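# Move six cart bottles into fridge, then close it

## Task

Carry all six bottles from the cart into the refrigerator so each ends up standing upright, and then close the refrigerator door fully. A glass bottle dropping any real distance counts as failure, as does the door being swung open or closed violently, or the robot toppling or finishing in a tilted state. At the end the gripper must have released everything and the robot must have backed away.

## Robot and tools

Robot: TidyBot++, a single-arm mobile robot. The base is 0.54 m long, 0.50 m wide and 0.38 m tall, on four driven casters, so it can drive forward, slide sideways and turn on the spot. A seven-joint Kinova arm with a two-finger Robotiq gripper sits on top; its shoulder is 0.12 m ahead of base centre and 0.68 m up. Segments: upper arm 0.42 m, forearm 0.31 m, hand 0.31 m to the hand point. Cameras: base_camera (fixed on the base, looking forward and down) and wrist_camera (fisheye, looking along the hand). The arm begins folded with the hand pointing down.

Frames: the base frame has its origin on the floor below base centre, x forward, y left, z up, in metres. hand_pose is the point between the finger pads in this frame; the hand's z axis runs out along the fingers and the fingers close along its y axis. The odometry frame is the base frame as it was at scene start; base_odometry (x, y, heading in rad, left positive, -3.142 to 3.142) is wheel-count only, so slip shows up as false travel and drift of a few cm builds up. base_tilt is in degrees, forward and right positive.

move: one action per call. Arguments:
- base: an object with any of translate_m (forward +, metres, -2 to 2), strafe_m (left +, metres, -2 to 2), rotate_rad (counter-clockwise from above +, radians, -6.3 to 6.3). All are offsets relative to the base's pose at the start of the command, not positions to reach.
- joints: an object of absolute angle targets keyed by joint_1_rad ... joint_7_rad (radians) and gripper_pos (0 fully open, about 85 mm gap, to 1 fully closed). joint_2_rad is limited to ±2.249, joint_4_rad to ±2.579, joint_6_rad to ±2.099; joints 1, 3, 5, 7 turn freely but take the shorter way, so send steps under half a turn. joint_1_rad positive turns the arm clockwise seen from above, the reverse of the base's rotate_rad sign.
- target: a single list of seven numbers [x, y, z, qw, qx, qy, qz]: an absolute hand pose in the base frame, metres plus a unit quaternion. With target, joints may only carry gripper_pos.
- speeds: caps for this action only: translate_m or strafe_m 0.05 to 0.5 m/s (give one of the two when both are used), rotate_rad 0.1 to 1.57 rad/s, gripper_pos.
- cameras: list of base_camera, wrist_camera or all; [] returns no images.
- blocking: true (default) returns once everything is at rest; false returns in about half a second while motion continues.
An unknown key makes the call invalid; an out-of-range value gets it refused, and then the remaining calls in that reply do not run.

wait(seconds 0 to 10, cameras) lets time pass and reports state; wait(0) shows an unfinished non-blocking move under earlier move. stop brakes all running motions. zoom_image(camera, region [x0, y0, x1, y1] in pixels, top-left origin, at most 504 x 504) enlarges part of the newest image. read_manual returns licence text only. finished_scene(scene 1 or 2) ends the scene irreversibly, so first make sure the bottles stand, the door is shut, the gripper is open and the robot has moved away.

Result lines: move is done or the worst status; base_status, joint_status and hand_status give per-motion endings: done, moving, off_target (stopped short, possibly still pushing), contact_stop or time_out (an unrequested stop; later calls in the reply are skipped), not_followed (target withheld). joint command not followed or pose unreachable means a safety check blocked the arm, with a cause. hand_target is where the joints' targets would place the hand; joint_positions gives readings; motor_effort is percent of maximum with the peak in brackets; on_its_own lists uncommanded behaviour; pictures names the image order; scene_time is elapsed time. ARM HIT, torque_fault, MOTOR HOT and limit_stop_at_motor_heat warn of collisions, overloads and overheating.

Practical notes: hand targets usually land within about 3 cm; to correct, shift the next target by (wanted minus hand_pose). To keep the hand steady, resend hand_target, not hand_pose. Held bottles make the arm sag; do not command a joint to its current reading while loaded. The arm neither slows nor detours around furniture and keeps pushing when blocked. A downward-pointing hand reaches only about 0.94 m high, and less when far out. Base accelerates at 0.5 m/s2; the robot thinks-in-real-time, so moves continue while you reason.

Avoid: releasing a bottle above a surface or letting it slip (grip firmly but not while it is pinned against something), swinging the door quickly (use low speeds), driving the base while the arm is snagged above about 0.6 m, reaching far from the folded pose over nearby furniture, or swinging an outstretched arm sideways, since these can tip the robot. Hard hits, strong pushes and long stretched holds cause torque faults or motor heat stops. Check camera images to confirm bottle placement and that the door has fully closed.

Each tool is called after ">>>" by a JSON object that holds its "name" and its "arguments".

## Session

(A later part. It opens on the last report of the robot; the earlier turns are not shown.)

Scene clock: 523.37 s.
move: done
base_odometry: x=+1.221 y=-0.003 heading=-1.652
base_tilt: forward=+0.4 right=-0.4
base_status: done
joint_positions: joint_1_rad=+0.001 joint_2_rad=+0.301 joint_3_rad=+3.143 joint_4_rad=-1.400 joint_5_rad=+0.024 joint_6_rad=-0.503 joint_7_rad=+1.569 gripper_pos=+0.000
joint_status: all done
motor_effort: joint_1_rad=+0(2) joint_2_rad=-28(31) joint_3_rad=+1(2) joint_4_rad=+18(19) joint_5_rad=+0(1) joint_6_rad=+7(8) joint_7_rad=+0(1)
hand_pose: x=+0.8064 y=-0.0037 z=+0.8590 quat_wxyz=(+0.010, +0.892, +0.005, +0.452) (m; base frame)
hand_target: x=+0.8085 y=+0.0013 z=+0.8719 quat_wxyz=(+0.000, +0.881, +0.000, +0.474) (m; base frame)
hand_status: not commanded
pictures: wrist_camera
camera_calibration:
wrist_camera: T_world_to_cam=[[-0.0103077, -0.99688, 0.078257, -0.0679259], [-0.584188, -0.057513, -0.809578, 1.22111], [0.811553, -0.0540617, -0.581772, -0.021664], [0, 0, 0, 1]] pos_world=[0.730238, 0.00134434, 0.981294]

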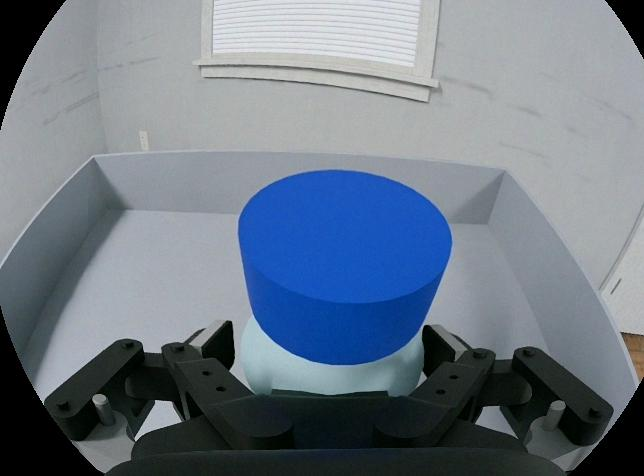

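>>> {"name": "move", "arguments": {"joints": {"gripper_pos": 0.4}, "cameras": []}}

>>> {"name": "move", "arguments": {"joints": {"joint_2_rad": 0.32, "joint_4_rad": -0.75, "joint_6_rad": -1.05}, "cameras": ["wrist_camera"]}}

Scene clock: 525.47 s.
move: off_target
base_odometry: x=+1.221 y=-0.003 heading=-1.651
base_tilt: forward=+0.4 right=-0.4
base_status: not commanded
joint_positions: joint_1_rad=+0.001 joint_2_rad=+0.300 joint_3_rad=+3.143 joint_4_rad=-1.400 joint_5_rad=+0.024 joint_6_rad=-0.499 joint_7_rad=+1.569 gripper_pos=+0.232
joint_status: gripper_pos off_target (ended at +0.232, target +0.400)
motor_effort: joint_1_rad=+0(2) joint_2_rad=-28(28) joint_3_rad=+0(2) joint_4_rad=+19(19) joint_5_rad=+0(2) joint_6_rad=+8(8) joint_7_rad=+0(1)
hand_pose: x=+0.8069 y=-0.0040 z=+0.8601 quat_wxyz=(+0.010, +0.891, +0.005, +0.454) (m; base frame)
hand_target: x=+0.8085 y=+0.0013 z=+0.8719 quat_wxyz=(+0.000, +0.881, +0.000, +0.474) (m; base frame)
hand_status: not commanded
pictures: none
No camera images: "cameras" was empty.

Scene clock: 527.70 s.
move: done
base_odometry: x=+1.221 y=-0.003 heading=-1.651
base_tilt: forward=+0.4 right=-0.4
base_status: not commanded
joint_positions: joint_1_rad=+0.001 joint_2_rad=+0.324 joint_3_rad=+3.143 joint_4_rad=-0.804 joint_5_rad=+0.024 joint_6_rad=-1.007 joint_7_rad=+1.569 gripper_pos=+0.232
joint_status: all done
motor_effort: joint_1_rad=+0(1) joint_2_rad=-33(37) joint_3_rad=+1(1) joint_4_rad=+21(26) joint_5_rad=+0(1) joint_6_rad=+11(12) joint_7_rad=+0(1)
hand_pose: x=+0.7998 y=-0.0066 z=+1.0495 quat_wxyz=(+0.013, +0.876, -0.001, +0.483) (m; base frame)
hand_target: x=+0.7926 y=+0.0013 z=+1.0696 quat_wxyz=(+0.000, +0.872, +0.000, +0.489) (m; base frame)
hand_status: not commanded
pictures: wrist_camera
camera_calibration:
wrist_camera: T_world_to_cam=[[-0.0279822, -0.996762, 0.0753843, -0.0687106], [-0.527595, -0.0493271, -0.848063, 1.36644], [0.849035, -0.0635031, -0.524506, 0.00420164], [0, 0, 0, 1]] pos_world=[0.715438, -0.000818706, 1.16621]

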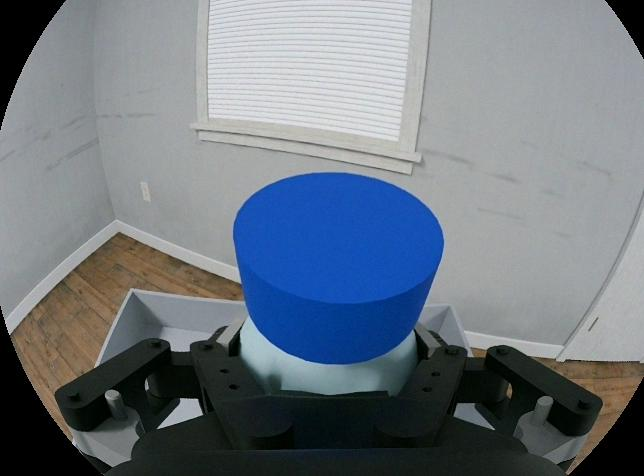

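>>> {"name": "move", "arguments": {"base": {"translate_m": -0.271, "strafe_m": 0.070, "rotate_rad": 2.773}, "speeds": {"rotate_rad": 0.9}, "joints": {"joint_1_rad": 0.137, "joint_2_rad": 0.325, "joint_3_rad": 3.1416, "joint_4_rad": -0.71, "joint_5_rad": 0, "joint_6_rad": -1.09, "joint_7_rad": 1.571}, "cameras": ["wrist_camera"]}}

Scene clock: 540.87 s.
move: done
base_odometry: x=+1.313 y=+0.262 heading=+1.122
base_tilt: forward=+0.4 right=-0.5
base_status: done
joint_positions: joint_1_rad=+0.131 joint_2_rad=+0.343 joint_3_rad=+3.138 joint_4_rad=-0.765 joint_5_rad=+0.024 joint_6_rad=-1.049 joint_7_rad=+1.569 gripper_pos=+0.232
joint_status: all done
motor_effort: joint_1_rad=+0(6) joint_2_rad=-33(38) joint_3_rad=+1(4) joint_4_rad=+21(23) joint_5_rad=+0(4) joint_6_rad=+11(12) joint_7_rad=+0(1)
hand_pose: x=+0.7949 y=-0.0925 z=+1.0460 quat_wxyz=(+0.041, +0.879, -0.057, +0.471) (m; base frame)
hand_target: x=+0.7823 y=-0.0901 z=+1.0772 quat_wxyz=(+0.033, +0.872, -0.060, +0.486) (m; base frame)
hand_status: not commanded
pictures: wrist_camera
camera_calibration:
wrist_camera: T_world_to_cam=[[-0.151289, -0.985754, 0.0734867, -0.053144], [-0.548755, 0.0219205, -0.835696, 1.3671], [0.82218, -0.166758, -0.544254, 0.0335875], [0, 0, 0, 1]] pos_world=[0.714548, -0.0767535, 1.16466]

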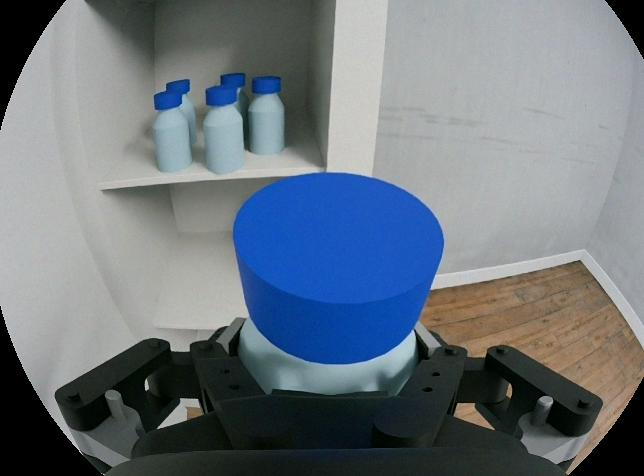

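>>> {"name": "move", "arguments": {"base": {"translate_m": 0.437, "strafe_m": 0.004}, "speeds": {"translate_m": 0.35}, "cameras": ["wrist_camera"]}}

Scene clock: 562.17 s.
move: done
base_odometry: x=+1.499 y=+0.657 heading=+1.122
base_tilt: forward=+0.4 right=-0.4
base_status: done
joint_positions: joint_1_rad=+0.131 joint_2_rad=+0.348 joint_3_rad=+3.138 joint_4_rad=-0.762 joint_5_rad=+0.024 joint_6_rad=-1.052 joint_7_rad=+1.569 gripper_pos=+0.232
joint_status: not commanded
motor_effort: joint_1_rad=-1(2) joint_2_rad=-34(37) joint_3_rad=+1(1) joint_4_rad=+20(22) joint_5_rad=+0(1) joint_6_rad=+11(12) joint_7_rad=+1(1)
hand_pose: x=+0.7960 y=-0.0927 z=+1.0436 quat_wxyz=(+0.041, +0.881, -0.057, +0.469) (m; base frame)
hand_target: x=+0.7823 y=-0.0901 z=+1.0772 quat_wxyz=(+0.033, +0.872, -0.060, +0.486) (m; base frame)
hand_status: not commanded
pictures: wrist_camera
camera_calibration:
wrist_camera: T_world_to_cam=[[-0.151008, -0.985792, 0.0735539, -0.0532575], [-0.552652, 0.0224961, -0.833108, 1.36625], [0.819617, -0.166456, -0.548197, 0.0374929], [0, 0, 0, 1]] pos_world=[0.716287, -0.0769952, 1.1627]

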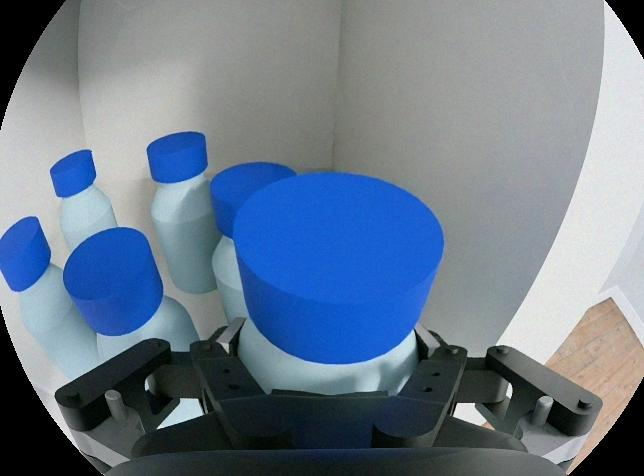

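>>> {"name": "move", "arguments": {"joints": {"joint_2_rad": 0.285, "joint_4_rad": -0.99, "joint_6_rad": -0.9}, "cameras": ["wrist_camera"]}}

Scene clock: 564.97 s.
move: done
base_odometry: x=+1.499 y=+0.657 heading=+1.122
base_tilt: forward=+0.4 right=-0.4
base_status: not commanded
joint_positions: joint_1_rad=+0.131 joint_2_rad=+0.305 joint_3_rad=+3.138 joint_4_rad=-0.951 joint_5_rad=+0.023 joint_6_rad=-0.932 joint_7_rad=+1.569 gripper_pos=+0.233
joint_status: all done
motor_effort: joint_1_rad=-1(2) joint_2_rad=-25(34) joint_3_rad=+0(2) joint_4_rad=+15(21) joint_5_rad=-1(2) joint_6_rad=+5(11) joint_7_rad=+0(1)
hand_pose: x=+0.7920 y=-0.0916 z=+0.9999 quat_wxyz=(+0.040, +0.887, -0.056, +0.457) (m; base frame)
hand_target: x=+0.7880 y=-0.0909 z=+1.0004 quat_wxyz=(+0.032, +0.883, -0.061, +0.464) (m; base frame)
hand_status: not commanded
pictures: wrist_camera
camera_calibration:
wrist_camera: T_world_to_cam=[[-0.146582, -0.986343, 0.075114, -0.05474], [-0.574482, 0.0230659, -0.818192, 1.32998], [0.805285, -0.163084, -0.570018, 0.05051], [0, 0, 0, 1]] pos_world=[0.715353, -0.0764323, 1.12109]

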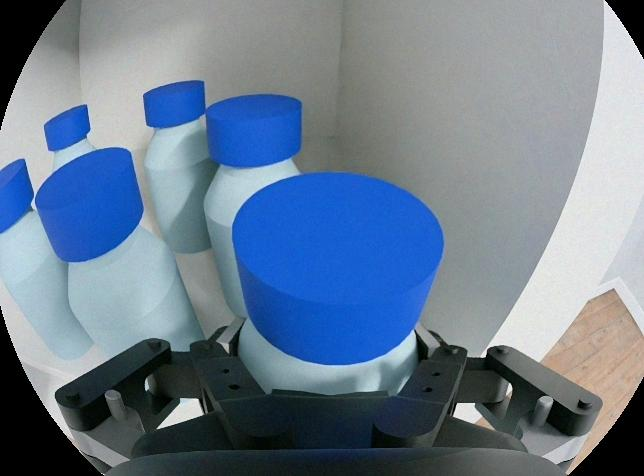

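>>> {"name": "zoom_image", "arguments": {"camera": "wrist_camera", "region": [0, 280, 220, 440]}}

>>> {"name": "zoom_image", "arguments": {"camera": "wrist_camera", "region": [400, 260, 560, 440]}}

Scaled by 2.291.

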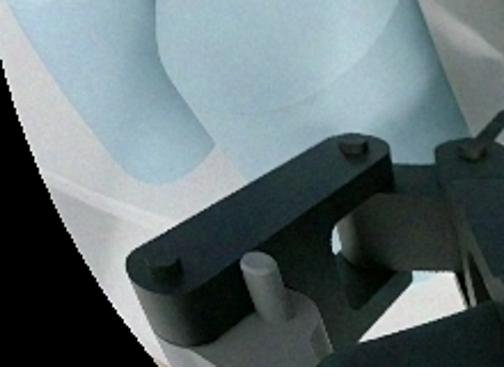

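Scaled by 2.800.

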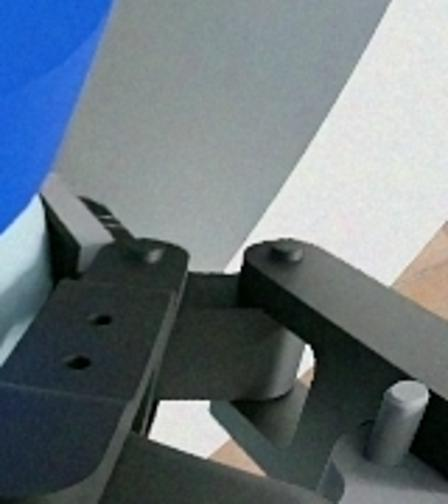

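>>> {"name": "move", "arguments": {"joints": {"joint_2_rad": 0.305, "joint_4_rad": -0.85, "joint_6_rad": -1.01}, "cameras": []}}

>>> {"name": "move", "arguments": {"base": {"translate_m": 0.023, "strafe_m": 0.0}, "speeds": {"translate_m": 0.1}, "cameras": ["wrist_camera"]}}

Scene clock: 578.97 s.
move: done
base_odometry: x=+1.499 y=+0.657 heading=+1.122
base_tilt: forward=+0.4 right=-0.4
base_status: not commanded
joint_positions: joint_1_rad=+0.131 joint_2_rad=+0.318 joint_3_rad=+3.138 joint_4_rad=-0.906 joint_5_rad=+0.023 joint_6_rad=-0.986 joint_7_rad=+1.569 gripper_pos=+0.233
joint_status: all done
motor_effort: joint_1_rad=+0(1) joint_2_rad=-33(34) joint_3_rad=+0(1) joint_4_rad=+21(23) joint_5_rad=+0(2) joint_6_rad=+10(12) joint_7_rad=+0(1)
hand_pose: x=+0.7897 y=-0.0916 z=+1.0027 quat_wxyz=(+0.040, +0.892, -0.057, +0.448) (m; base frame)
hand_target: x=+0.7847 y=-0.0904 z=+1.0359 quat_wxyz=(+0.032, +0.881, -0.060, +0.468) (m; base frame)
hand_status: not commanded
pictures: none
No camera images: "cameras" was empty.

Scene clock: 579.73 s.
move: done
base_odometry: x=+1.509 y=+0.678 heading=+1.123
base_tilt: forward=+0.4 right=-0.4
base_status: done
joint_positions: joint_1_rad=+0.131 joint_2_rad=+0.324 joint_3_rad=+3.138 joint_4_rad=-0.900 joint_5_rad=+0.023 joint_6_rad=-0.986 joint_7_rad=+1.569 gripper_pos=+0.233
joint_status: not commanded
motor_effort: joint_1_rad=+0(1) joint_2_rad=-33(36) joint_3_rad=+1(1) joint_4_rad=+21(22) joint_5_rad=+0(1) joint_6_rad=+11(11) joint_7_rad=+0(1)
hand_pose: x=+0.7922 y=-0.0919 z=+1.0020 quat_wxyz=(+0.040, +0.892, -0.057, +0.448) (m; base frame)
hand_target: x=+0.7847 y=-0.0904 z=+1.0359 quat_wxyz=(+0.032, +0.881, -0.060, +0.468) (m; base frame)
hand_status: not commanded
pictures: wrist_camera
camera_calibration:
wrist_camera: T_world_to_cam=[[-0.146194, -0.986405, 0.0750492, -0.0553961], [-0.591331, 0.026317, -0.805999, 1.33323], [0.793067, -0.162211, -0.587139, 0.0783863], [0, 0, 0, 1]] pos_world=[0.718117, -0.0770145, 1.12477]

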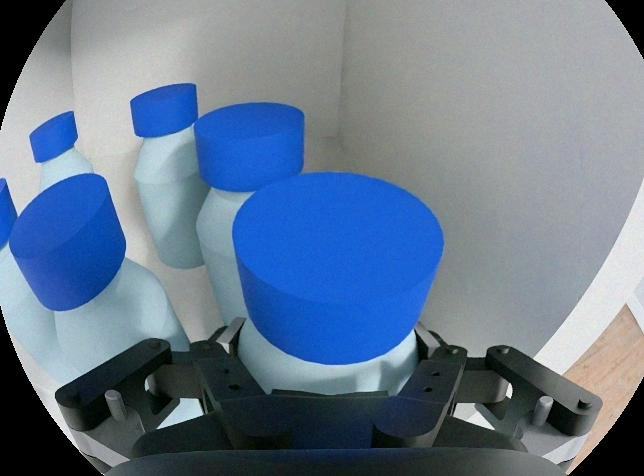

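>>> {"name": "move", "arguments": {"joints": {"joint_2_rad": 0.285, "joint_4_rad": -1.0, "joint_6_rad": -0.9}, "cameras": ["wrist_camera"]}}

Scene clock: 583.50 s.
move: done
base_odometry: x=+1.509 y=+0.678 heading=+1.123
base_tilt: forward=+0.4 right=-0.4
base_status: not commanded
joint_positions: joint_1_rad=+0.131 joint_2_rad=+0.300 joint_3_rad=+3.138 joint_4_rad=-0.960 joint_5_rad=+0.023 joint_6_rad=-0.925 joint_7_rad=+1.569 gripper_pos=+0.233
joint_status: all done
motor_effort: joint_1_rad=-2(2) joint_2_rad=-24(34) joint_3_rad=-1(1) joint_4_rad=+14(22) joint_5_rad=-3(3) joint_6_rad=+4(11) joint_7_rad=-1(1)
hand_pose: x=+0.7908 y=-0.0915 z=+1.0003 quat_wxyz=(+0.040, +0.886, -0.056, +0.458) (m; base frame)
hand_target: x=+0.7872 y=-0.0907 z=+0.9948 quat_wxyz=(+0.032, +0.886, -0.061, +0.459) (m; base frame)
hand_status: not commanded
pictures: wrist_camera
camera_calibration:
wrist_camera: T_world_to_cam=[[-0.146768, -0.986312, 0.0751545, -0.0547056], [-0.572039, 0.0226466, -0.819914, 1.32931], [0.806989, -0.163328, -0.567533, 0.0478225], [0, 0, 0, 1]] pos_world=[0.713797, -0.0762504, 1.12117]

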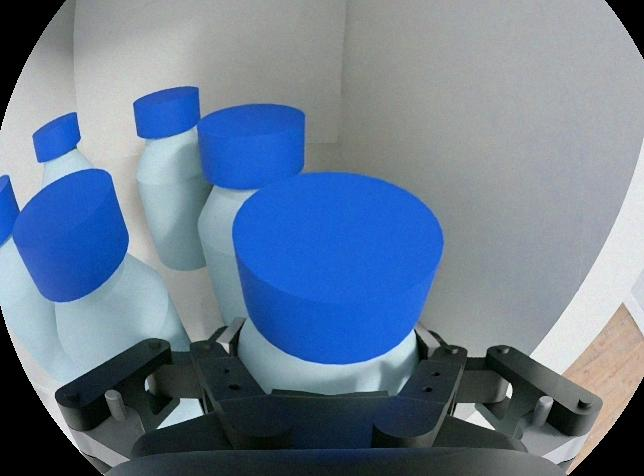

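>>> {"name": "move", "arguments": {"joints": {"gripper_pos": 0.18}, "cameras": []}}

>>> {"name": "move", "arguments": {"joints": {"gripper_pos": 0.1}, "cameras": ["wrist_camera"]}}

Scene clock: 587.10 s.
move: done
base_odometry: x=+1.509 y=+0.678 heading=+1.123
base_tilt: forward=+0.4 right=-0.4
base_status: not commanded
joint_positions: joint_1_rad=+0.131 joint_2_rad=+0.300 joint_3_rad=+3.138 joint_4_rad=-0.982 joint_5_rad=+0.023 joint_6_rad=-0.925 joint_7_rad=+1.569 gripper_pos=+0.180
joint_status: all done
motor_effort: joint_1_rad=+0(2) joint_2_rad=-28(29) joint_3_rad=+1(1) joint_4_rad=+17(18) joint_5_rad=-1(3) joint_6_rad=+7(8) joint_7_rad=+0(1)
hand_pose: x=+0.7889 y=-0.0912 z=+0.9885 quat_wxyz=(+0.040, +0.891, -0.056, +0.449) (m; base frame)
hand_target: x=+0.7872 y=-0.0907 z=+0.9948 quat_wxyz=(+0.032, +0.886, -0.061, +0.459) (m; base frame)
hand_status: not commanded
pictures: none
No camera images: "cameras" was empty.

Scene clock: 587.60 s.
move: done
base_odometry: x=+1.509 y=+0.678 heading=+1.123
base_tilt: forward=+0.4 right=-0.4
base_status: not commanded
joint_positions: joint_1_rad=+0.131 joint_2_rad=+0.300 joint_3_rad=+3.138 joint_4_rad=-0.982 joint_5_rad=+0.023 joint_6_rad=-0.925 joint_7_rad=+1.569 gripper_pos=+0.100
joint_status: all done
motor_effort: joint_1_rad=+0(1) joint_2_rad=-28(28) joint_3_rad=+1(1) joint_4_rad=+18(18) joint_5_rad=+0(1) joint_6_rad=+7(8) joint_7_rad=+1(1)
hand_pose: x=+0.7889 y=-0.0912 z=+0.9885 quat_wxyz=(+0.040, +0.891, -0.056, +0.449) (m; base frame)
hand_target: x=+0.7872 y=-0.0907 z=+0.9948 quat_wxyz=(+0.032, +0.886, -0.061, +0.459) (m; base frame)
hand_status: not commanded
pictures: wrist_camera
camera_calibration:
wrist_camera: T_world_to_cam=[[-0.145158, -0.98652, 0.0755481, -0.0555255], [-0.589212, 0.0248516, -0.807596, 1.32016], [0.794832, -0.161743, -0.584877, 0.0695907], [0, 0, 0, 1]] pos_world=[0.714481, -0.0763293, 1.11105]

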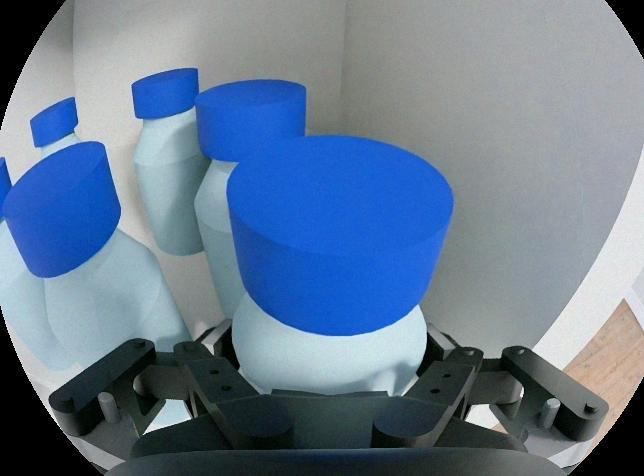

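>>> {"name": "move", "arguments": {"base": {"translate_m": -0.09, "strafe_m": 0.0115}, "speeds": {"translate_m": 0.25}, "cameras": ["wrist_camera"]}}

Scene clock: 593.63 s.
move: done
base_odometry: x=+1.459 y=+0.602 heading=+1.122
base_tilt: forward=+0.4 right=-0.4
base_status: done
joint_positions: joint_1_rad=+0.132 joint_2_rad=+0.298 joint_3_rad=+3.139 joint_4_rad=-0.982 joint_5_rad=+0.023 joint_6_rad=-0.925 joint_7_rad=+1.569 gripper_pos=+0.100
joint_status: not commanded
motor_effort: joint_1_rad=+0(2) joint_2_rad=-27(33) joint_3_rad=+1(2) joint_4_rad=+17(19) joint_5_rad=-1(1) joint_6_rad=+7(8) joint_7_rad=+0(1)
hand_pose: x=+0.7882 y=-0.0914 z=+0.9897 quat_wxyz=(+0.040, +0.891, -0.056, +0.450) (m; base frame)
hand_target: x=+0.7872 y=-0.0907 z=+0.9948 quat_wxyz=(+0.032, +0.886, -0.061, +0.459) (m; base frame)
hand_status: not commanded
pictures: wrist_camera
camera_calibration:
wrist_camera: T_world_to_cam=[[-0.145724, -0.986437, 0.0755398, -0.0554578], [-0.587767, 0.0249047, -0.808647, 1.32066], [0.795798, -0.162239, -0.583424, 0.0686134], [0, 0, 0, 1]] pos_world=[0.713556, -0.0764645, 1.11217]

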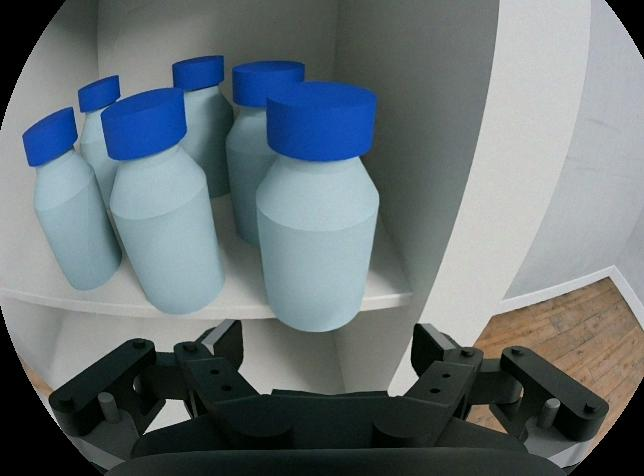

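>>> {"name": "zoom_image", "arguments": {"camera": "wrist_camera", "region": [200, 200, 440, 370]}}

>>> {"name": "zoom_image", "arguments": {"camera": "wrist_camera", "region": [0, 220, 260, 370]}}

Scaled by 2.100.

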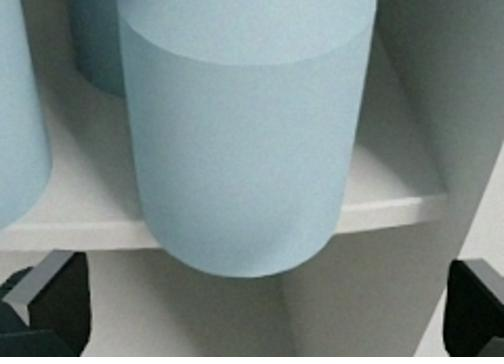

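Scaled by 1.938.

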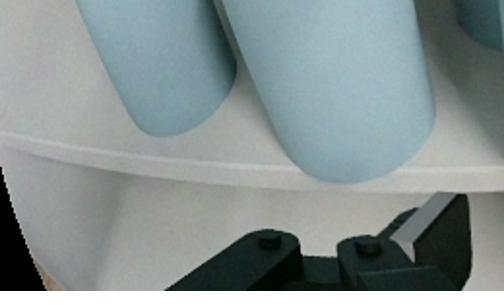

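>>> {"name": "move", "arguments": {"base": {"translate_m": 0.04, "strafe_m": 0.003}, "speeds": {"translate_m": 0.1}, "joints": {"joint_2_rad": 0.285, "joint_4_rad": -1.04, "joint_6_rad": -0.86, "gripper_pos": 0.5}, "cameras": ["wrist_camera"]}}

Scene clock: 620.30 s.
move: done
base_odometry: x=+1.474 y=+0.639 heading=+1.123
base_tilt: forward=+0.3 right=-0.4
base_status: done
joint_positions: joint_1_rad=+0.132 joint_2_rad=+0.296 joint_3_rad=+3.139 joint_4_rad=-1.022 joint_5_rad=+0.023 joint_6_rad=-0.900 joint_7_rad=+1.569 gripper_pos=+0.500
joint_status: all done
motor_effort: joint_1_rad=+0(2) joint_2_rad=-28(31) joint_3_rad=+0(1) joint_4_rad=+18(19) joint_5_rad=-1(1) joint_6_rad=+7(8) joint_7_rad=+0(1)
hand_pose: x=+0.7880 y=-0.0913 z=+0.9754 quat_wxyz=(+0.039, +0.893, -0.056, +0.444) (m; base frame)
hand_target: x=+0.7904 y=-0.0912 z=+0.9827 quat_wxyz=(+0.032, +0.886, -0.061, +0.459) (m; base frame)
hand_status: not commanded
pictures: wrist_camera
camera_calibration:
wrist_camera: T_world_to_cam=[[-0.14419, -0.986633, 0.0759216, -0.0558507], [-0.598096, 0.0257703, -0.80101, 1.30975], [0.788346, -0.160906, -0.593817, 0.0765188], [0, 0, 0, 1]] pos_world=[0.714979, -0.0765444, 1.0988]

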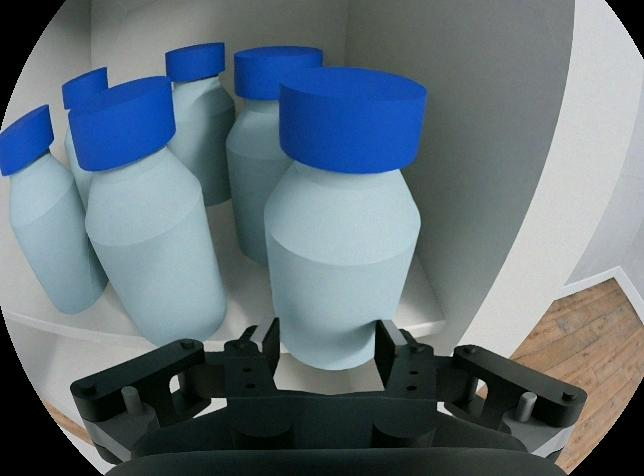

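>>> {"name": "move", "arguments": {"base": {"translate_m": 0.025, "strafe_m": -0.003}, "speeds": {"translate_m": 0.06}, "cameras": ["wrist_camera"]}}

Scene clock: 624.30 s.
move: done
base_odometry: x=+1.487 y=+0.661 heading=+1.123
base_tilt: forward=+0.4 right=-0.4
base_status: done
joint_positions: joint_1_rad=+0.132 joint_2_rad=+0.295 joint_3_rad=+3.139 joint_4_rad=-1.022 joint_5_rad=+0.023 joint_6_rad=-0.900 joint_7_rad=+1.569 gripper_pos=+0.500
joint_status: not commanded
motor_effort: joint_1_rad=+1(2) joint_2_rad=-28(29) joint_3_rad=+0(1) joint_4_rad=+17(19) joint_5_rad=+0(1) joint_6_rad=+7(9) joint_7_rad=-1(1)
hand_pose: x=+0.7879 y=-0.0914 z=+0.9756 quat_wxyz=(+0.039, +0.893, -0.056, +0.444) (m; base frame)
hand_target: x=+0.7904 y=-0.0912 z=+0.9827 quat_wxyz=(+0.032, +0.886, -0.061, +0.459) (m; base frame)
hand_status: not commanded
pictures: wrist_camera
camera_calibration:
wrist_camera: T_world_to_cam=[[-0.144385, -0.986603, 0.0759431, -0.0558437], [-0.597838, 0.0258188, -0.801201, 1.30984], [0.788507, -0.161083, -0.593557, 0.0763557], [0, 0, 0, 1]] pos_world=[0.714799, -0.0766143, 1.099]

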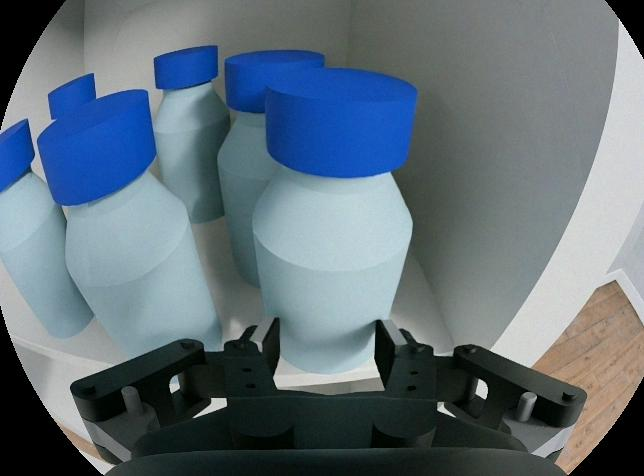

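>>> {"name": "zoom_image", "arguments": {"camera": "wrist_camera", "region": [200, 240, 460, 400]}}

Scaled by 1.938.

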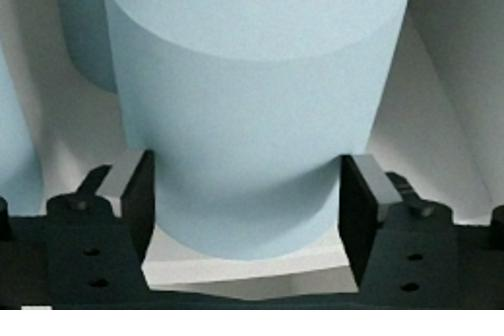

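>>> {"name": "move", "arguments": {"base": {"translate_m": -0.61}, "joints": {"joint_1_rad": 0, "joint_2_rad": -0.4, "joint_4_rad": -2.45, "joint_6_rad": -0.4, "gripper_pos": 1.0}}}

Scene clock: 633.43 s.
move: done
base_odometry: x=+1.223 y=+0.111 heading=+1.122
base_tilt: forward=+0.4 right=-0.4
base_status: done
joint_positions: joint_1_rad=+0.023 joint_2_rad=-0.382 joint_3_rad=+3.139 joint_4_rad=-2.430 joint_5_rad=+0.023 joint_6_rad=-0.451 joint_7_rad=+1.569 gripper_pos=+0.999
joint_status: all done
motor_effort: joint_1_rad=+0(2) joint_2_rad=-4(30) joint_3_rad=+1(2) joint_4_rad=+15(19) joint_5_rad=-1(1) joint_6_rad=+6(8) joint_7_rad=+1(1)
hand_pose: x=+0.4279 y=-0.0081 z=+0.6786 quat_wxyz=(+0.012, +0.949, -0.002, +0.316) (m; base frame)
hand_target: x=+0.4326 y=+0.0014 z=+0.6846 quat_wxyz=(+0.000, +0.941, +0.000, +0.339) (m; base frame)
hand_status: not commanded
pictures: base_camera, wrist_camera
camera_calibration:
wrist_camera: T_world_to_cam=[[-0.00469403, -0.997035, 0.0768085, -0.0635928], [-0.795844, -0.0427826, -0.603989, 0.804799], [0.605484, -0.0639627, -0.793283, 0.41196], [0, 0, 0, 1]] pos_world=[0.390761, -0.00262269, 0.817775]

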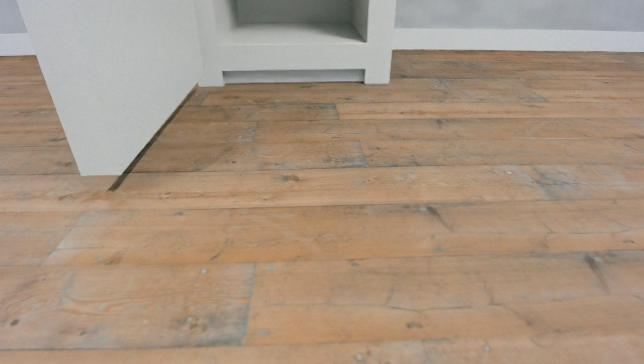

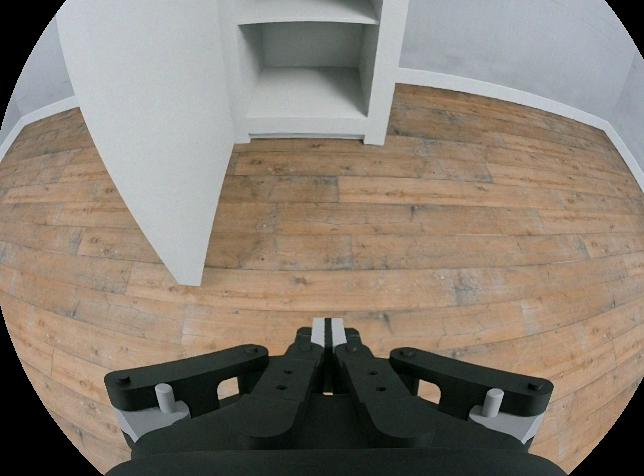

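>>> {"name": "move", "arguments": {"base": {"strafe_m": 0.05}, "joints": {"joint_1_rad": 0, "joint_2_rad": 0.0, "joint_4_rad": -1.6, "joint_6_rad": -0.3}, "cameras": ["wrist_camera"]}}

Scene clock: 640.67 s.
move: done
base_odometry: x=+1.178 y=+0.132 heading=+1.123
base_tilt: forward=+0.4 right=-0.4
base_status: done
joint_positions: joint_1_rad=+0.020 joint_2_rad=-0.023 joint_3_rad=+3.139 joint_4_rad=-1.628 joint_5_rad=+0.023 joint_6_rad=-0.352 joint_7_rad=+1.569 gripper_pos=+0.999
joint_status: all done
motor_effort: joint_1_rad=+0(1) joint_2_rad=-19(19) joint_3_rad=+1(3) joint_4_rad=+19(19) joint_5_rad=-1(1) joint_6_rad=+8(9) joint_7_rad=+0(1)
hand_pose: x=+0.7118 y=-0.0114 z=+0.9743 quat_wxyz=(+0.014, +0.830, -0.001, +0.558) (m; base frame)
hand_target: x=+0.7278 y=+0.0014 z=+0.9927 quat_wxyz=(+0.000, +0.813, +0.000, +0.582) (m; base frame)
hand_status: not commanded
pictures: wrist_camera
camera_calibration:
wrist_camera: T_world_to_cam=[[-0.0405642, -0.996501, 0.0730726, -0.0590462], [-0.369952, -0.0529563, -0.92754, 1.22122], [0.928165, -0.0646582, -0.366509, -0.171104], [0, 0, 0, 1]] pos_world=[0.608209, -0.00523175, 1.07433]

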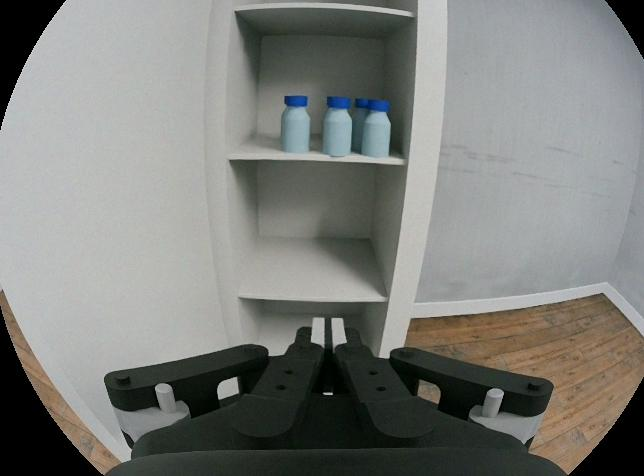

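>>> {"name": "move", "arguments": {"base": {"translate_m": -0.03, "strafe_m": 0.605}, "joints": {"joint_1_rad": 0.1, "joint_2_rad": -0.4, "joint_4_rad": -2.45, "joint_6_rad": -0.4}}}

Scene clock: 646.00 s.
move: done
base_odometry: x=+0.619 y=+0.367 heading=+1.123
base_tilt: forward=+0.3 right=-0.4
base_status: done
joint_positions: joint_1_rad=+0.077 joint_2_rad=-0.379 joint_3_rad=+3.141 joint_4_rad=-2.431 joint_5_rad=+0.023 joint_6_rad=-0.351 joint_7_rad=+1.569 gripper_pos=+0.999
joint_status: all done
motor_effort: joint_1_rad=+0(2) joint_2_rad=-5(20) joint_3_rad=+1(3) joint_4_rad=+17(20) joint_5_rad=+0(1) joint_6_rad=+6(9) joint_7_rad=+0(1)
hand_pose: x=+0.4506 y=-0.0264 z=+0.6973 quat_wxyz=(+0.021, +0.932, -0.027, +0.361) (m; base frame)
hand_target: x=+0.4312 y=-0.0300 z=+0.6846 quat_wxyz=(+0.017, +0.940, -0.047, +0.339) (m; base frame)
hand_status: not commanded
pictures: base_camera, wrist_camera
camera_calibration:
wrist_camera: T_world_to_cam=[[-0.0653614, -0.99494, 0.076303, -0.0554024], [-0.73519, -0.00368767, -0.677851, 0.858585], [0.674703, -0.100402, -0.731229, 0.336401], [0, 0, 0, 1]] pos_world=[0.400631, -0.0181803, 0.832207]

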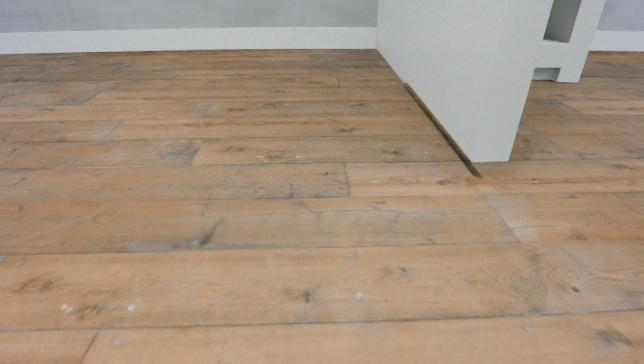

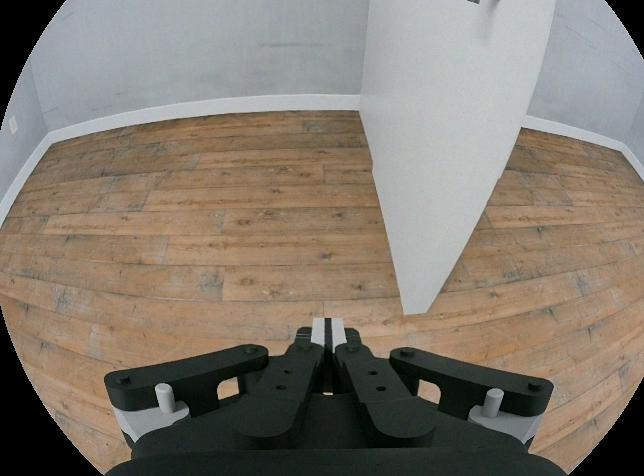

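>>> {"name": "move", "arguments": {"base": {"translate_m": 0.125}, "joints": {"joint_1_rad": 0.25, "joint_2_rad": 0.5, "joint_4_rad": -1.5, "joint_6_rad": -0.2}}}

Scene clock: 649.70 s.
move: done
base_odometry: x=+0.673 y=+0.480 heading=+1.123
base_tilt: forward=+0.4 right=-0.4
base_status: done
joint_positions: joint_1_rad=+0.228 joint_2_rad=+0.480 joint_3_rad=+3.141 joint_4_rad=-1.529 joint_5_rad=+0.023 joint_6_rad=-0.252 joint_7_rad=+1.569 gripper_pos=+0.999
joint_status: all done
motor_effort: joint_1_rad=+0(2) joint_2_rad=-32(34) joint_3_rad=+0(2) joint_4_rad=+17(19) joint_5_rad=+0(1) joint_6_rad=+7(9) joint_7_rad=+0(1)
hand_pose: x=+0.8192 y=-0.1625 z=+0.7233 quat_wxyz=(+0.055, +0.900, -0.094, +0.422) (m; base frame)
hand_target: x=+0.8356 y=-0.1816 z=+0.7370 quat_wxyz=(+0.057, +0.884, -0.111, +0.450) (m; base frame)
hand_status: not commanded
pictures: base_camera, wrist_camera
camera_calibration:
wrist_camera: T_world_to_cam=[[-0.222955, -0.971919, 0.075266, -0.0350488], [-0.627209, 0.0839162, -0.774317, 1.14227], [0.746257, -0.219846, -0.628305, -0.0593667], [0, 0, 0, 1]] pos_world=[0.752929, -0.142971, 0.849816]

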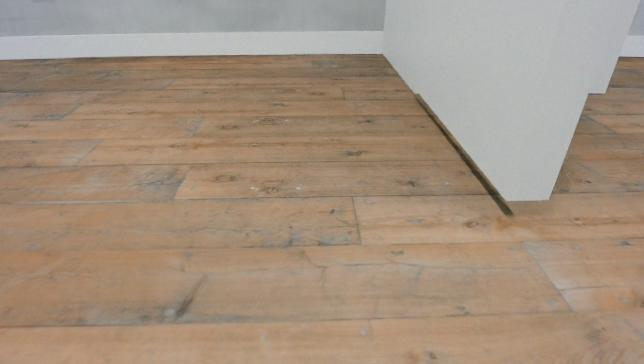

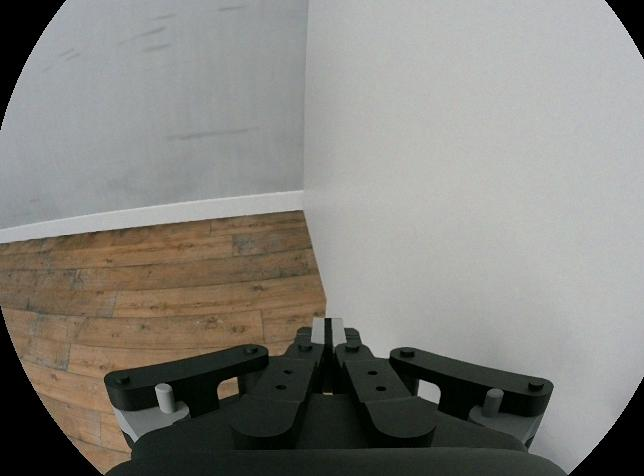

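Now swing the door in steps.

>>> {"name": "move", "arguments": {"base": {"translate_m": 0.02, "strafe_m": -0.17}, "speeds": {"strafe_m": 0.12}}}

>>> {"name": "move", "arguments": {"base": {"translate_m": 0.05, "strafe_m": -0.18}, "speeds": {"strafe_m": 0.12}}}

Scene clock: 653.40 s.
move: done
base_odometry: x=+0.835 y=+0.425 heading=+1.123
base_tilt: forward=+0.4 right=-0.4
base_status: done
joint_positions: joint_1_rad=+0.248 joint_2_rad=+0.481 joint_3_rad=+3.142 joint_4_rad=-1.525 joint_5_rad=+0.023 joint_6_rad=-0.246 joint_7_rad=+1.569 gripper_pos=+0.999
joint_status: not commanded
motor_effort: joint_1_rad=+0(14) joint_2_rad=-32(34) joint_3_rad=+1(10) joint_4_rad=+17(19) joint_5_rad=+0(2) joint_6_rad=+7(9) joint_7_rad=+0(1)
hand_pose: x=+0.8185 y=-0.1774 z=+0.7262 quat_wxyz=(+0.060, +0.897, -0.104, +0.426) (m; base frame)
hand_target: x=+0.8356 y=-0.1816 z=+0.7370 quat_wxyz=(+0.057, +0.884, -0.111, +0.450) (m; base frame)
hand_status: not commanded
pictures: base_camera, wrist_camera
camera_calibration:
wrist_camera: T_world_to_cam=[[-0.243726, -0.96692, 0.0752515, -0.0320494], [-0.61831, 0.0951376, -0.780155, 1.14426], [0.747188, -0.236673, -0.621044, -0.0693049], [0, 0, 0, 1]] pos_world=[0.751477, -0.156253, 0.852067]

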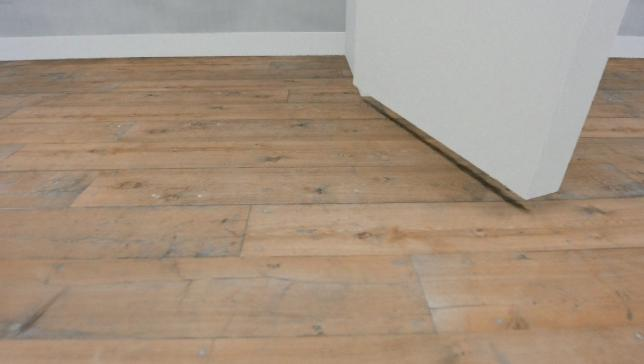

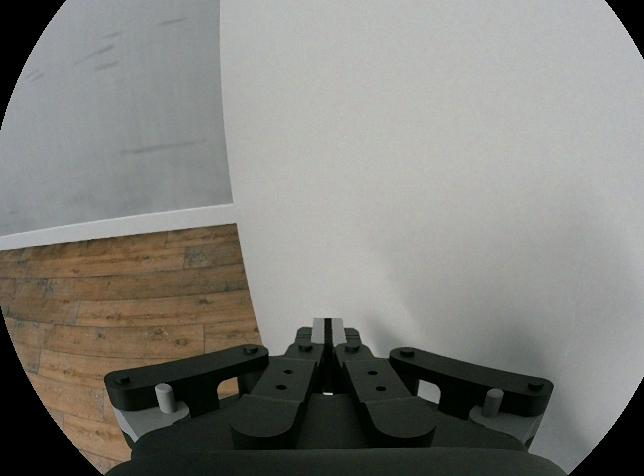

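Scene clock: 655.53 s.
move: done
base_odometry: x=+1.020 y=+0.392 heading=+1.123
base_tilt: forward=+0.3 right=-0.4
base_status: done
joint_positions: joint_1_rad=+0.246 joint_2_rad=+0.482 joint_3_rad=+3.139 joint_4_rad=-1.523 joint_5_rad=+0.022 joint_6_rad=-0.243 joint_7_rad=+1.569 gripper_pos=+0.999
joint_status: not commanded
motor_effort: joint_1_rad=+0(9) joint_2_rad=-32(35) joint_3_rad=+1(8) joint_4_rad=+16(22) joint_5_rad=+0(1) joint_6_rad=+7(11) joint_7_rad=+0(1)
hand_pose: x=+0.8201 y=-0.1753 z=+0.7275 quat_wxyz=(+0.059, +0.896, -0.102, +0.428) (m; base frame)
hand_target: x=+0.8356 y=-0.1816 z=+0.7370 quat_wxyz=(+0.057, +0.884, -0.111, +0.450) (m; base frame)
hand_status: not commanded
pictures: base_camera, wrist_camera
camera_calibration:
wrist_camera: T_world_to_cam=[[-0.240883, -0.967756, 0.0736452, -0.0309834], [-0.61518, 0.0935526, -0.782816, 1.14513], [0.750685, -0.233873, -0.61788, -0.0738909], [0, 0, 0, 1]] pos_world=[0.752464, -0.154395, 0.853049]

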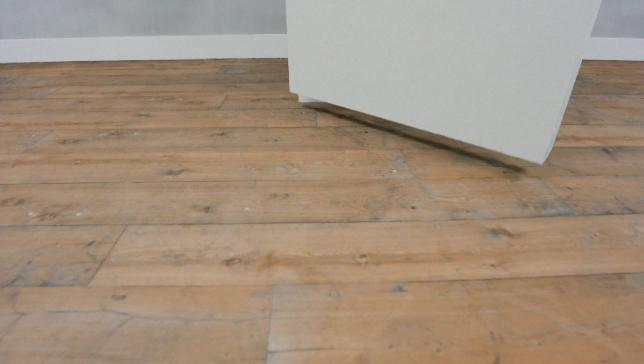

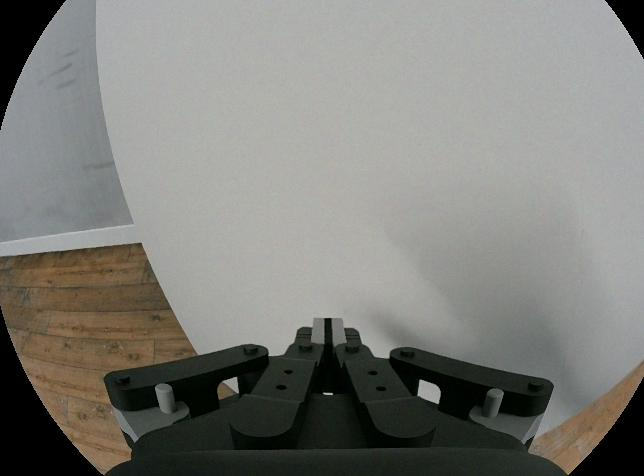

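>>> {"name": "move", "arguments": {"base": {"translate_m": 0.13, "strafe_m": -0.13}, "speeds": {"strafe_m": 0.12}}}

Scene clock: 658.87 s.
move: done
base_odometry: x=+1.193 y=+0.453 heading=+1.123
base_tilt: forward=+0.4 right=-0.3
base_status: done
joint_positions: joint_1_rad=+0.247 joint_2_rad=+0.483 joint_3_rad=+3.139 joint_4_rad=-1.523 joint_5_rad=+0.022 joint_6_rad=-0.243 joint_7_rad=+1.569 gripper_pos=+0.999
joint_status: not commanded
motor_effort: joint_1_rad=+1(2) joint_2_rad=-32(35) joint_3_rad=+1(2) joint_4_rad=+17(18) joint_5_rad=-1(1) joint_6_rad=+7(7) joint_7_rad=+0(1)
hand_pose: x=+0.8203 y=-0.1754 z=+0.7269 quat_wxyz=(+0.059, +0.896, -0.102, +0.428) (m; base frame)
hand_target: x=+0.8356 y=-0.1816 z=+0.7370 quat_wxyz=(+0.057, +0.884, -0.111, +0.450) (m; base frame)
hand_status: not commanded
pictures: base_camera, wrist_camera
camera_calibration:
wrist_camera: T_world_to_cam=[[-0.241004, -0.967725, 0.0736555, -0.0309663], [-0.615655, 0.0937727, -0.782416, 1.14494], [0.750257, -0.233912, -0.618385, -0.073756], [0, 0, 0, 1]] pos_world=[0.752761, -0.154583, 0.85249]

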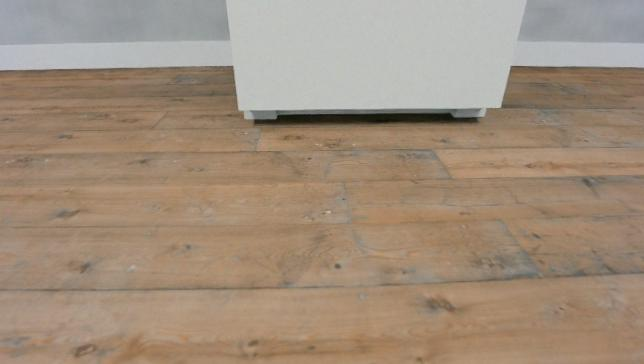

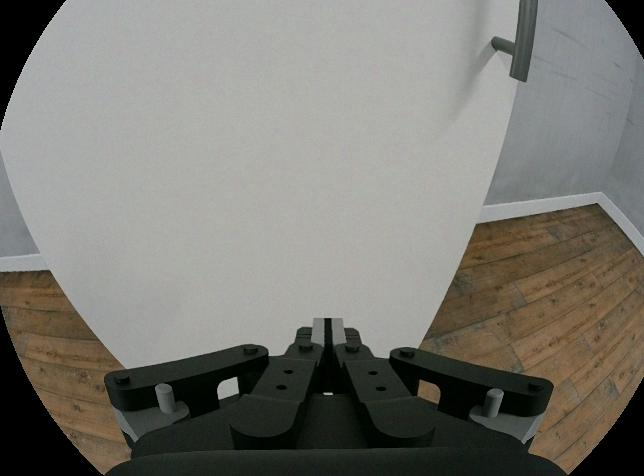

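>>> {"name": "move", "arguments": {"base": {"translate_m": 0.11}, "speeds": {"translate_m": 0.1}}}

Scene clock: 662.53 s.
move: done
base_odometry: x=+1.241 y=+0.552 heading=+1.122
base_tilt: forward=+0.4 right=-0.4
base_status: done
joint_positions: joint_1_rad=+0.247 joint_2_rad=+0.485 joint_3_rad=+3.139 joint_4_rad=-1.522 joint_5_rad=+0.022 joint_6_rad=-0.243 joint_7_rad=+1.569 gripper_pos=+0.999
joint_status: not commanded
motor_effort: joint_1_rad=-1(2) joint_2_rad=-33(35) joint_3_rad=+1(1) joint_4_rad=+17(18) joint_5_rad=-1(1) joint_6_rad=+7(8) joint_7_rad=+0(1)
hand_pose: x=+0.8207 y=-0.1755 z=+0.7261 quat_wxyz=(+0.059, +0.896, -0.102, +0.427) (m; base frame)
hand_target: x=+0.8356 y=-0.1816 z=+0.7370 quat_wxyz=(+0.057, +0.884, -0.111, +0.450) (m; base frame)
hand_status: not commanded
pictures: base_camera, wrist_camera
camera_calibration:
wrist_camera: T_world_to_cam=[[-0.240946, -0.96774, 0.0736495, -0.0309517], [-0.616228, 0.0939176, -0.781948, 1.14469], [0.749805, -0.233792, -0.618978, -0.0737198], [0, 0, 0, 1]] pos_world=[0.753208, -0.154695, 0.851736]

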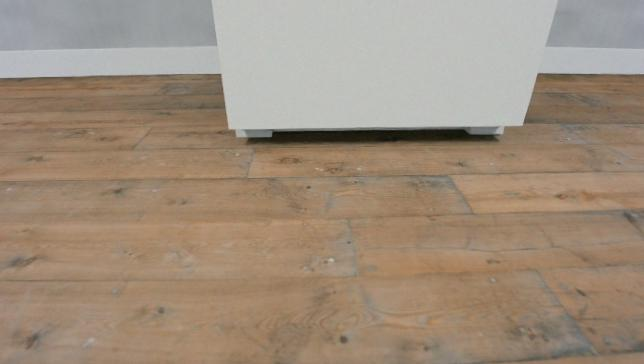

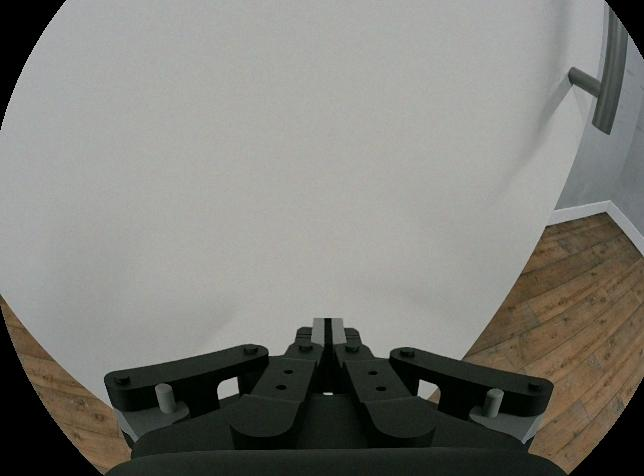

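>>> {"name": "move", "arguments": {"base": {"translate_m": 0.06}, "speeds": {"translate_m": 0.06}}}

Scene clock: 666.17 s.
move: done
base_odometry: x=+1.267 y=+0.606 heading=+1.122
base_tilt: forward=+0.3 right=-0.4
base_status: done
joint_positions: joint_1_rad=+0.247 joint_2_rad=+0.485 joint_3_rad=+3.139 joint_4_rad=-1.522 joint_5_rad=+0.022 joint_6_rad=-0.243 joint_7_rad=+1.569 gripper_pos=+0.999
joint_status: not commanded
motor_effort: joint_1_rad=+0(2) joint_2_rad=-33(35) joint_3_rad=+1(2) joint_4_rad=+16(18) joint_5_rad=-1(1) joint_6_rad=+7(8) joint_7_rad=+1(1)
hand_pose: x=+0.8208 y=-0.1755 z=+0.7257 quat_wxyz=(+0.059, +0.896, -0.102, +0.427) (m; base frame)
hand_target: x=+0.8356 y=-0.1816 z=+0.7370 quat_wxyz=(+0.057, +0.884, -0.111, +0.450) (m; base frame)
hand_status: not commanded
pictures: base_camera, wrist_camera
camera_calibration:
wrist_camera: T_world_to_cam=[[-0.240916, -0.967748, 0.0736474, -0.0309492], [-0.616538, 0.0939959, -0.781694, 1.14456], [0.74956, -0.233729, -0.619299, -0.0735863], [0, 0, 0, 1]] pos_world=[0.753364, -0.154734, 0.851399]

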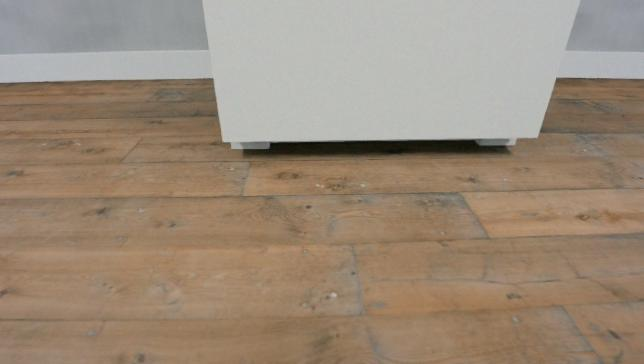

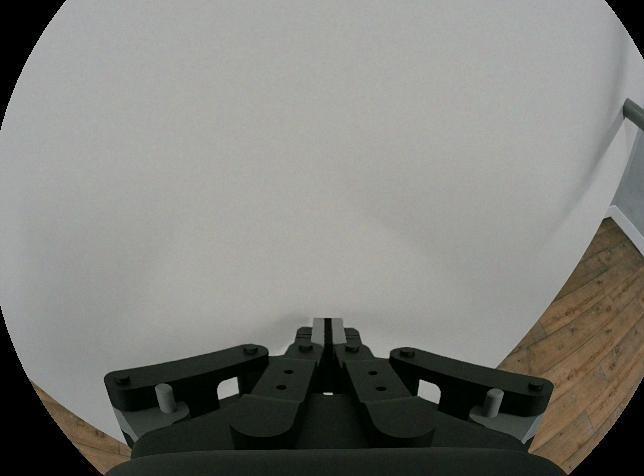

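>>> {"name": "move", "arguments": {"base": {"translate_m": 0.06}, "speeds": {"translate_m": 0.06}}}

Scene clock: 668.60 s.
move: done
base_odometry: x=+1.293 y=+0.659 heading=+1.122
base_tilt: forward=+0.3 right=-0.4
base_status: done
joint_positions: joint_1_rad=+0.255 joint_2_rad=+0.404 joint_3_rad=+3.146 joint_4_rad=-1.602 joint_5_rad=+0.022 joint_6_rad=-0.305 joint_7_rad=+1.569 gripper_pos=+0.999
joint_status: not commanded
motor_effort: joint_1_rad=-3(5) joint_2_rad=-14(34) joint_3_rad=-1(3) joint_4_rad=+33(37) joint_5_rad=-1(2) joint_6_rad=+29(35) joint_7_rad=+0(1)
hand_pose: x=+0.7762 y=-0.1752 z=+0.7257 quat_wxyz=(+0.060, +0.908, -0.111, +0.399) (m; base frame)
hand_target: x=+0.8356 y=-0.1816 z=+0.7370 quat_wxyz=(+0.057, +0.884, -0.111, +0.450) (m; base frame)
hand_status: not commanded
pictures: base_camera, wrist_camera
camera_calibration:
wrist_camera: T_world_to_cam=[[-0.25203, -0.964657, 0.0769272, -0.0345854], [-0.6614, 0.113679, -0.741368, 1.12608], [0.706421, -0.237727, -0.666675, 0.0270648], [0, 0, 0, 1]] pos_world=[0.716956, -0.154941, 0.855546]

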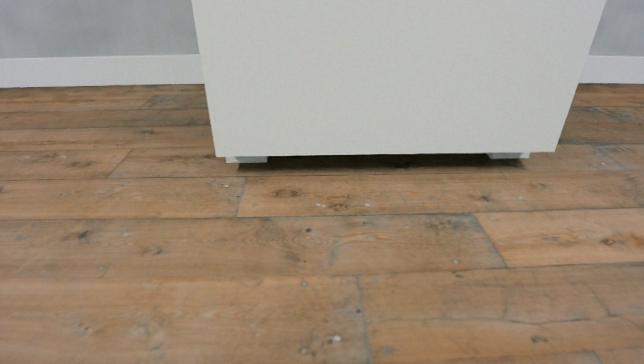

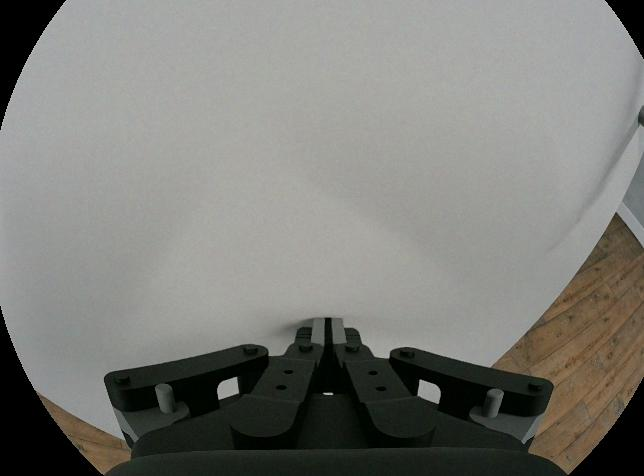

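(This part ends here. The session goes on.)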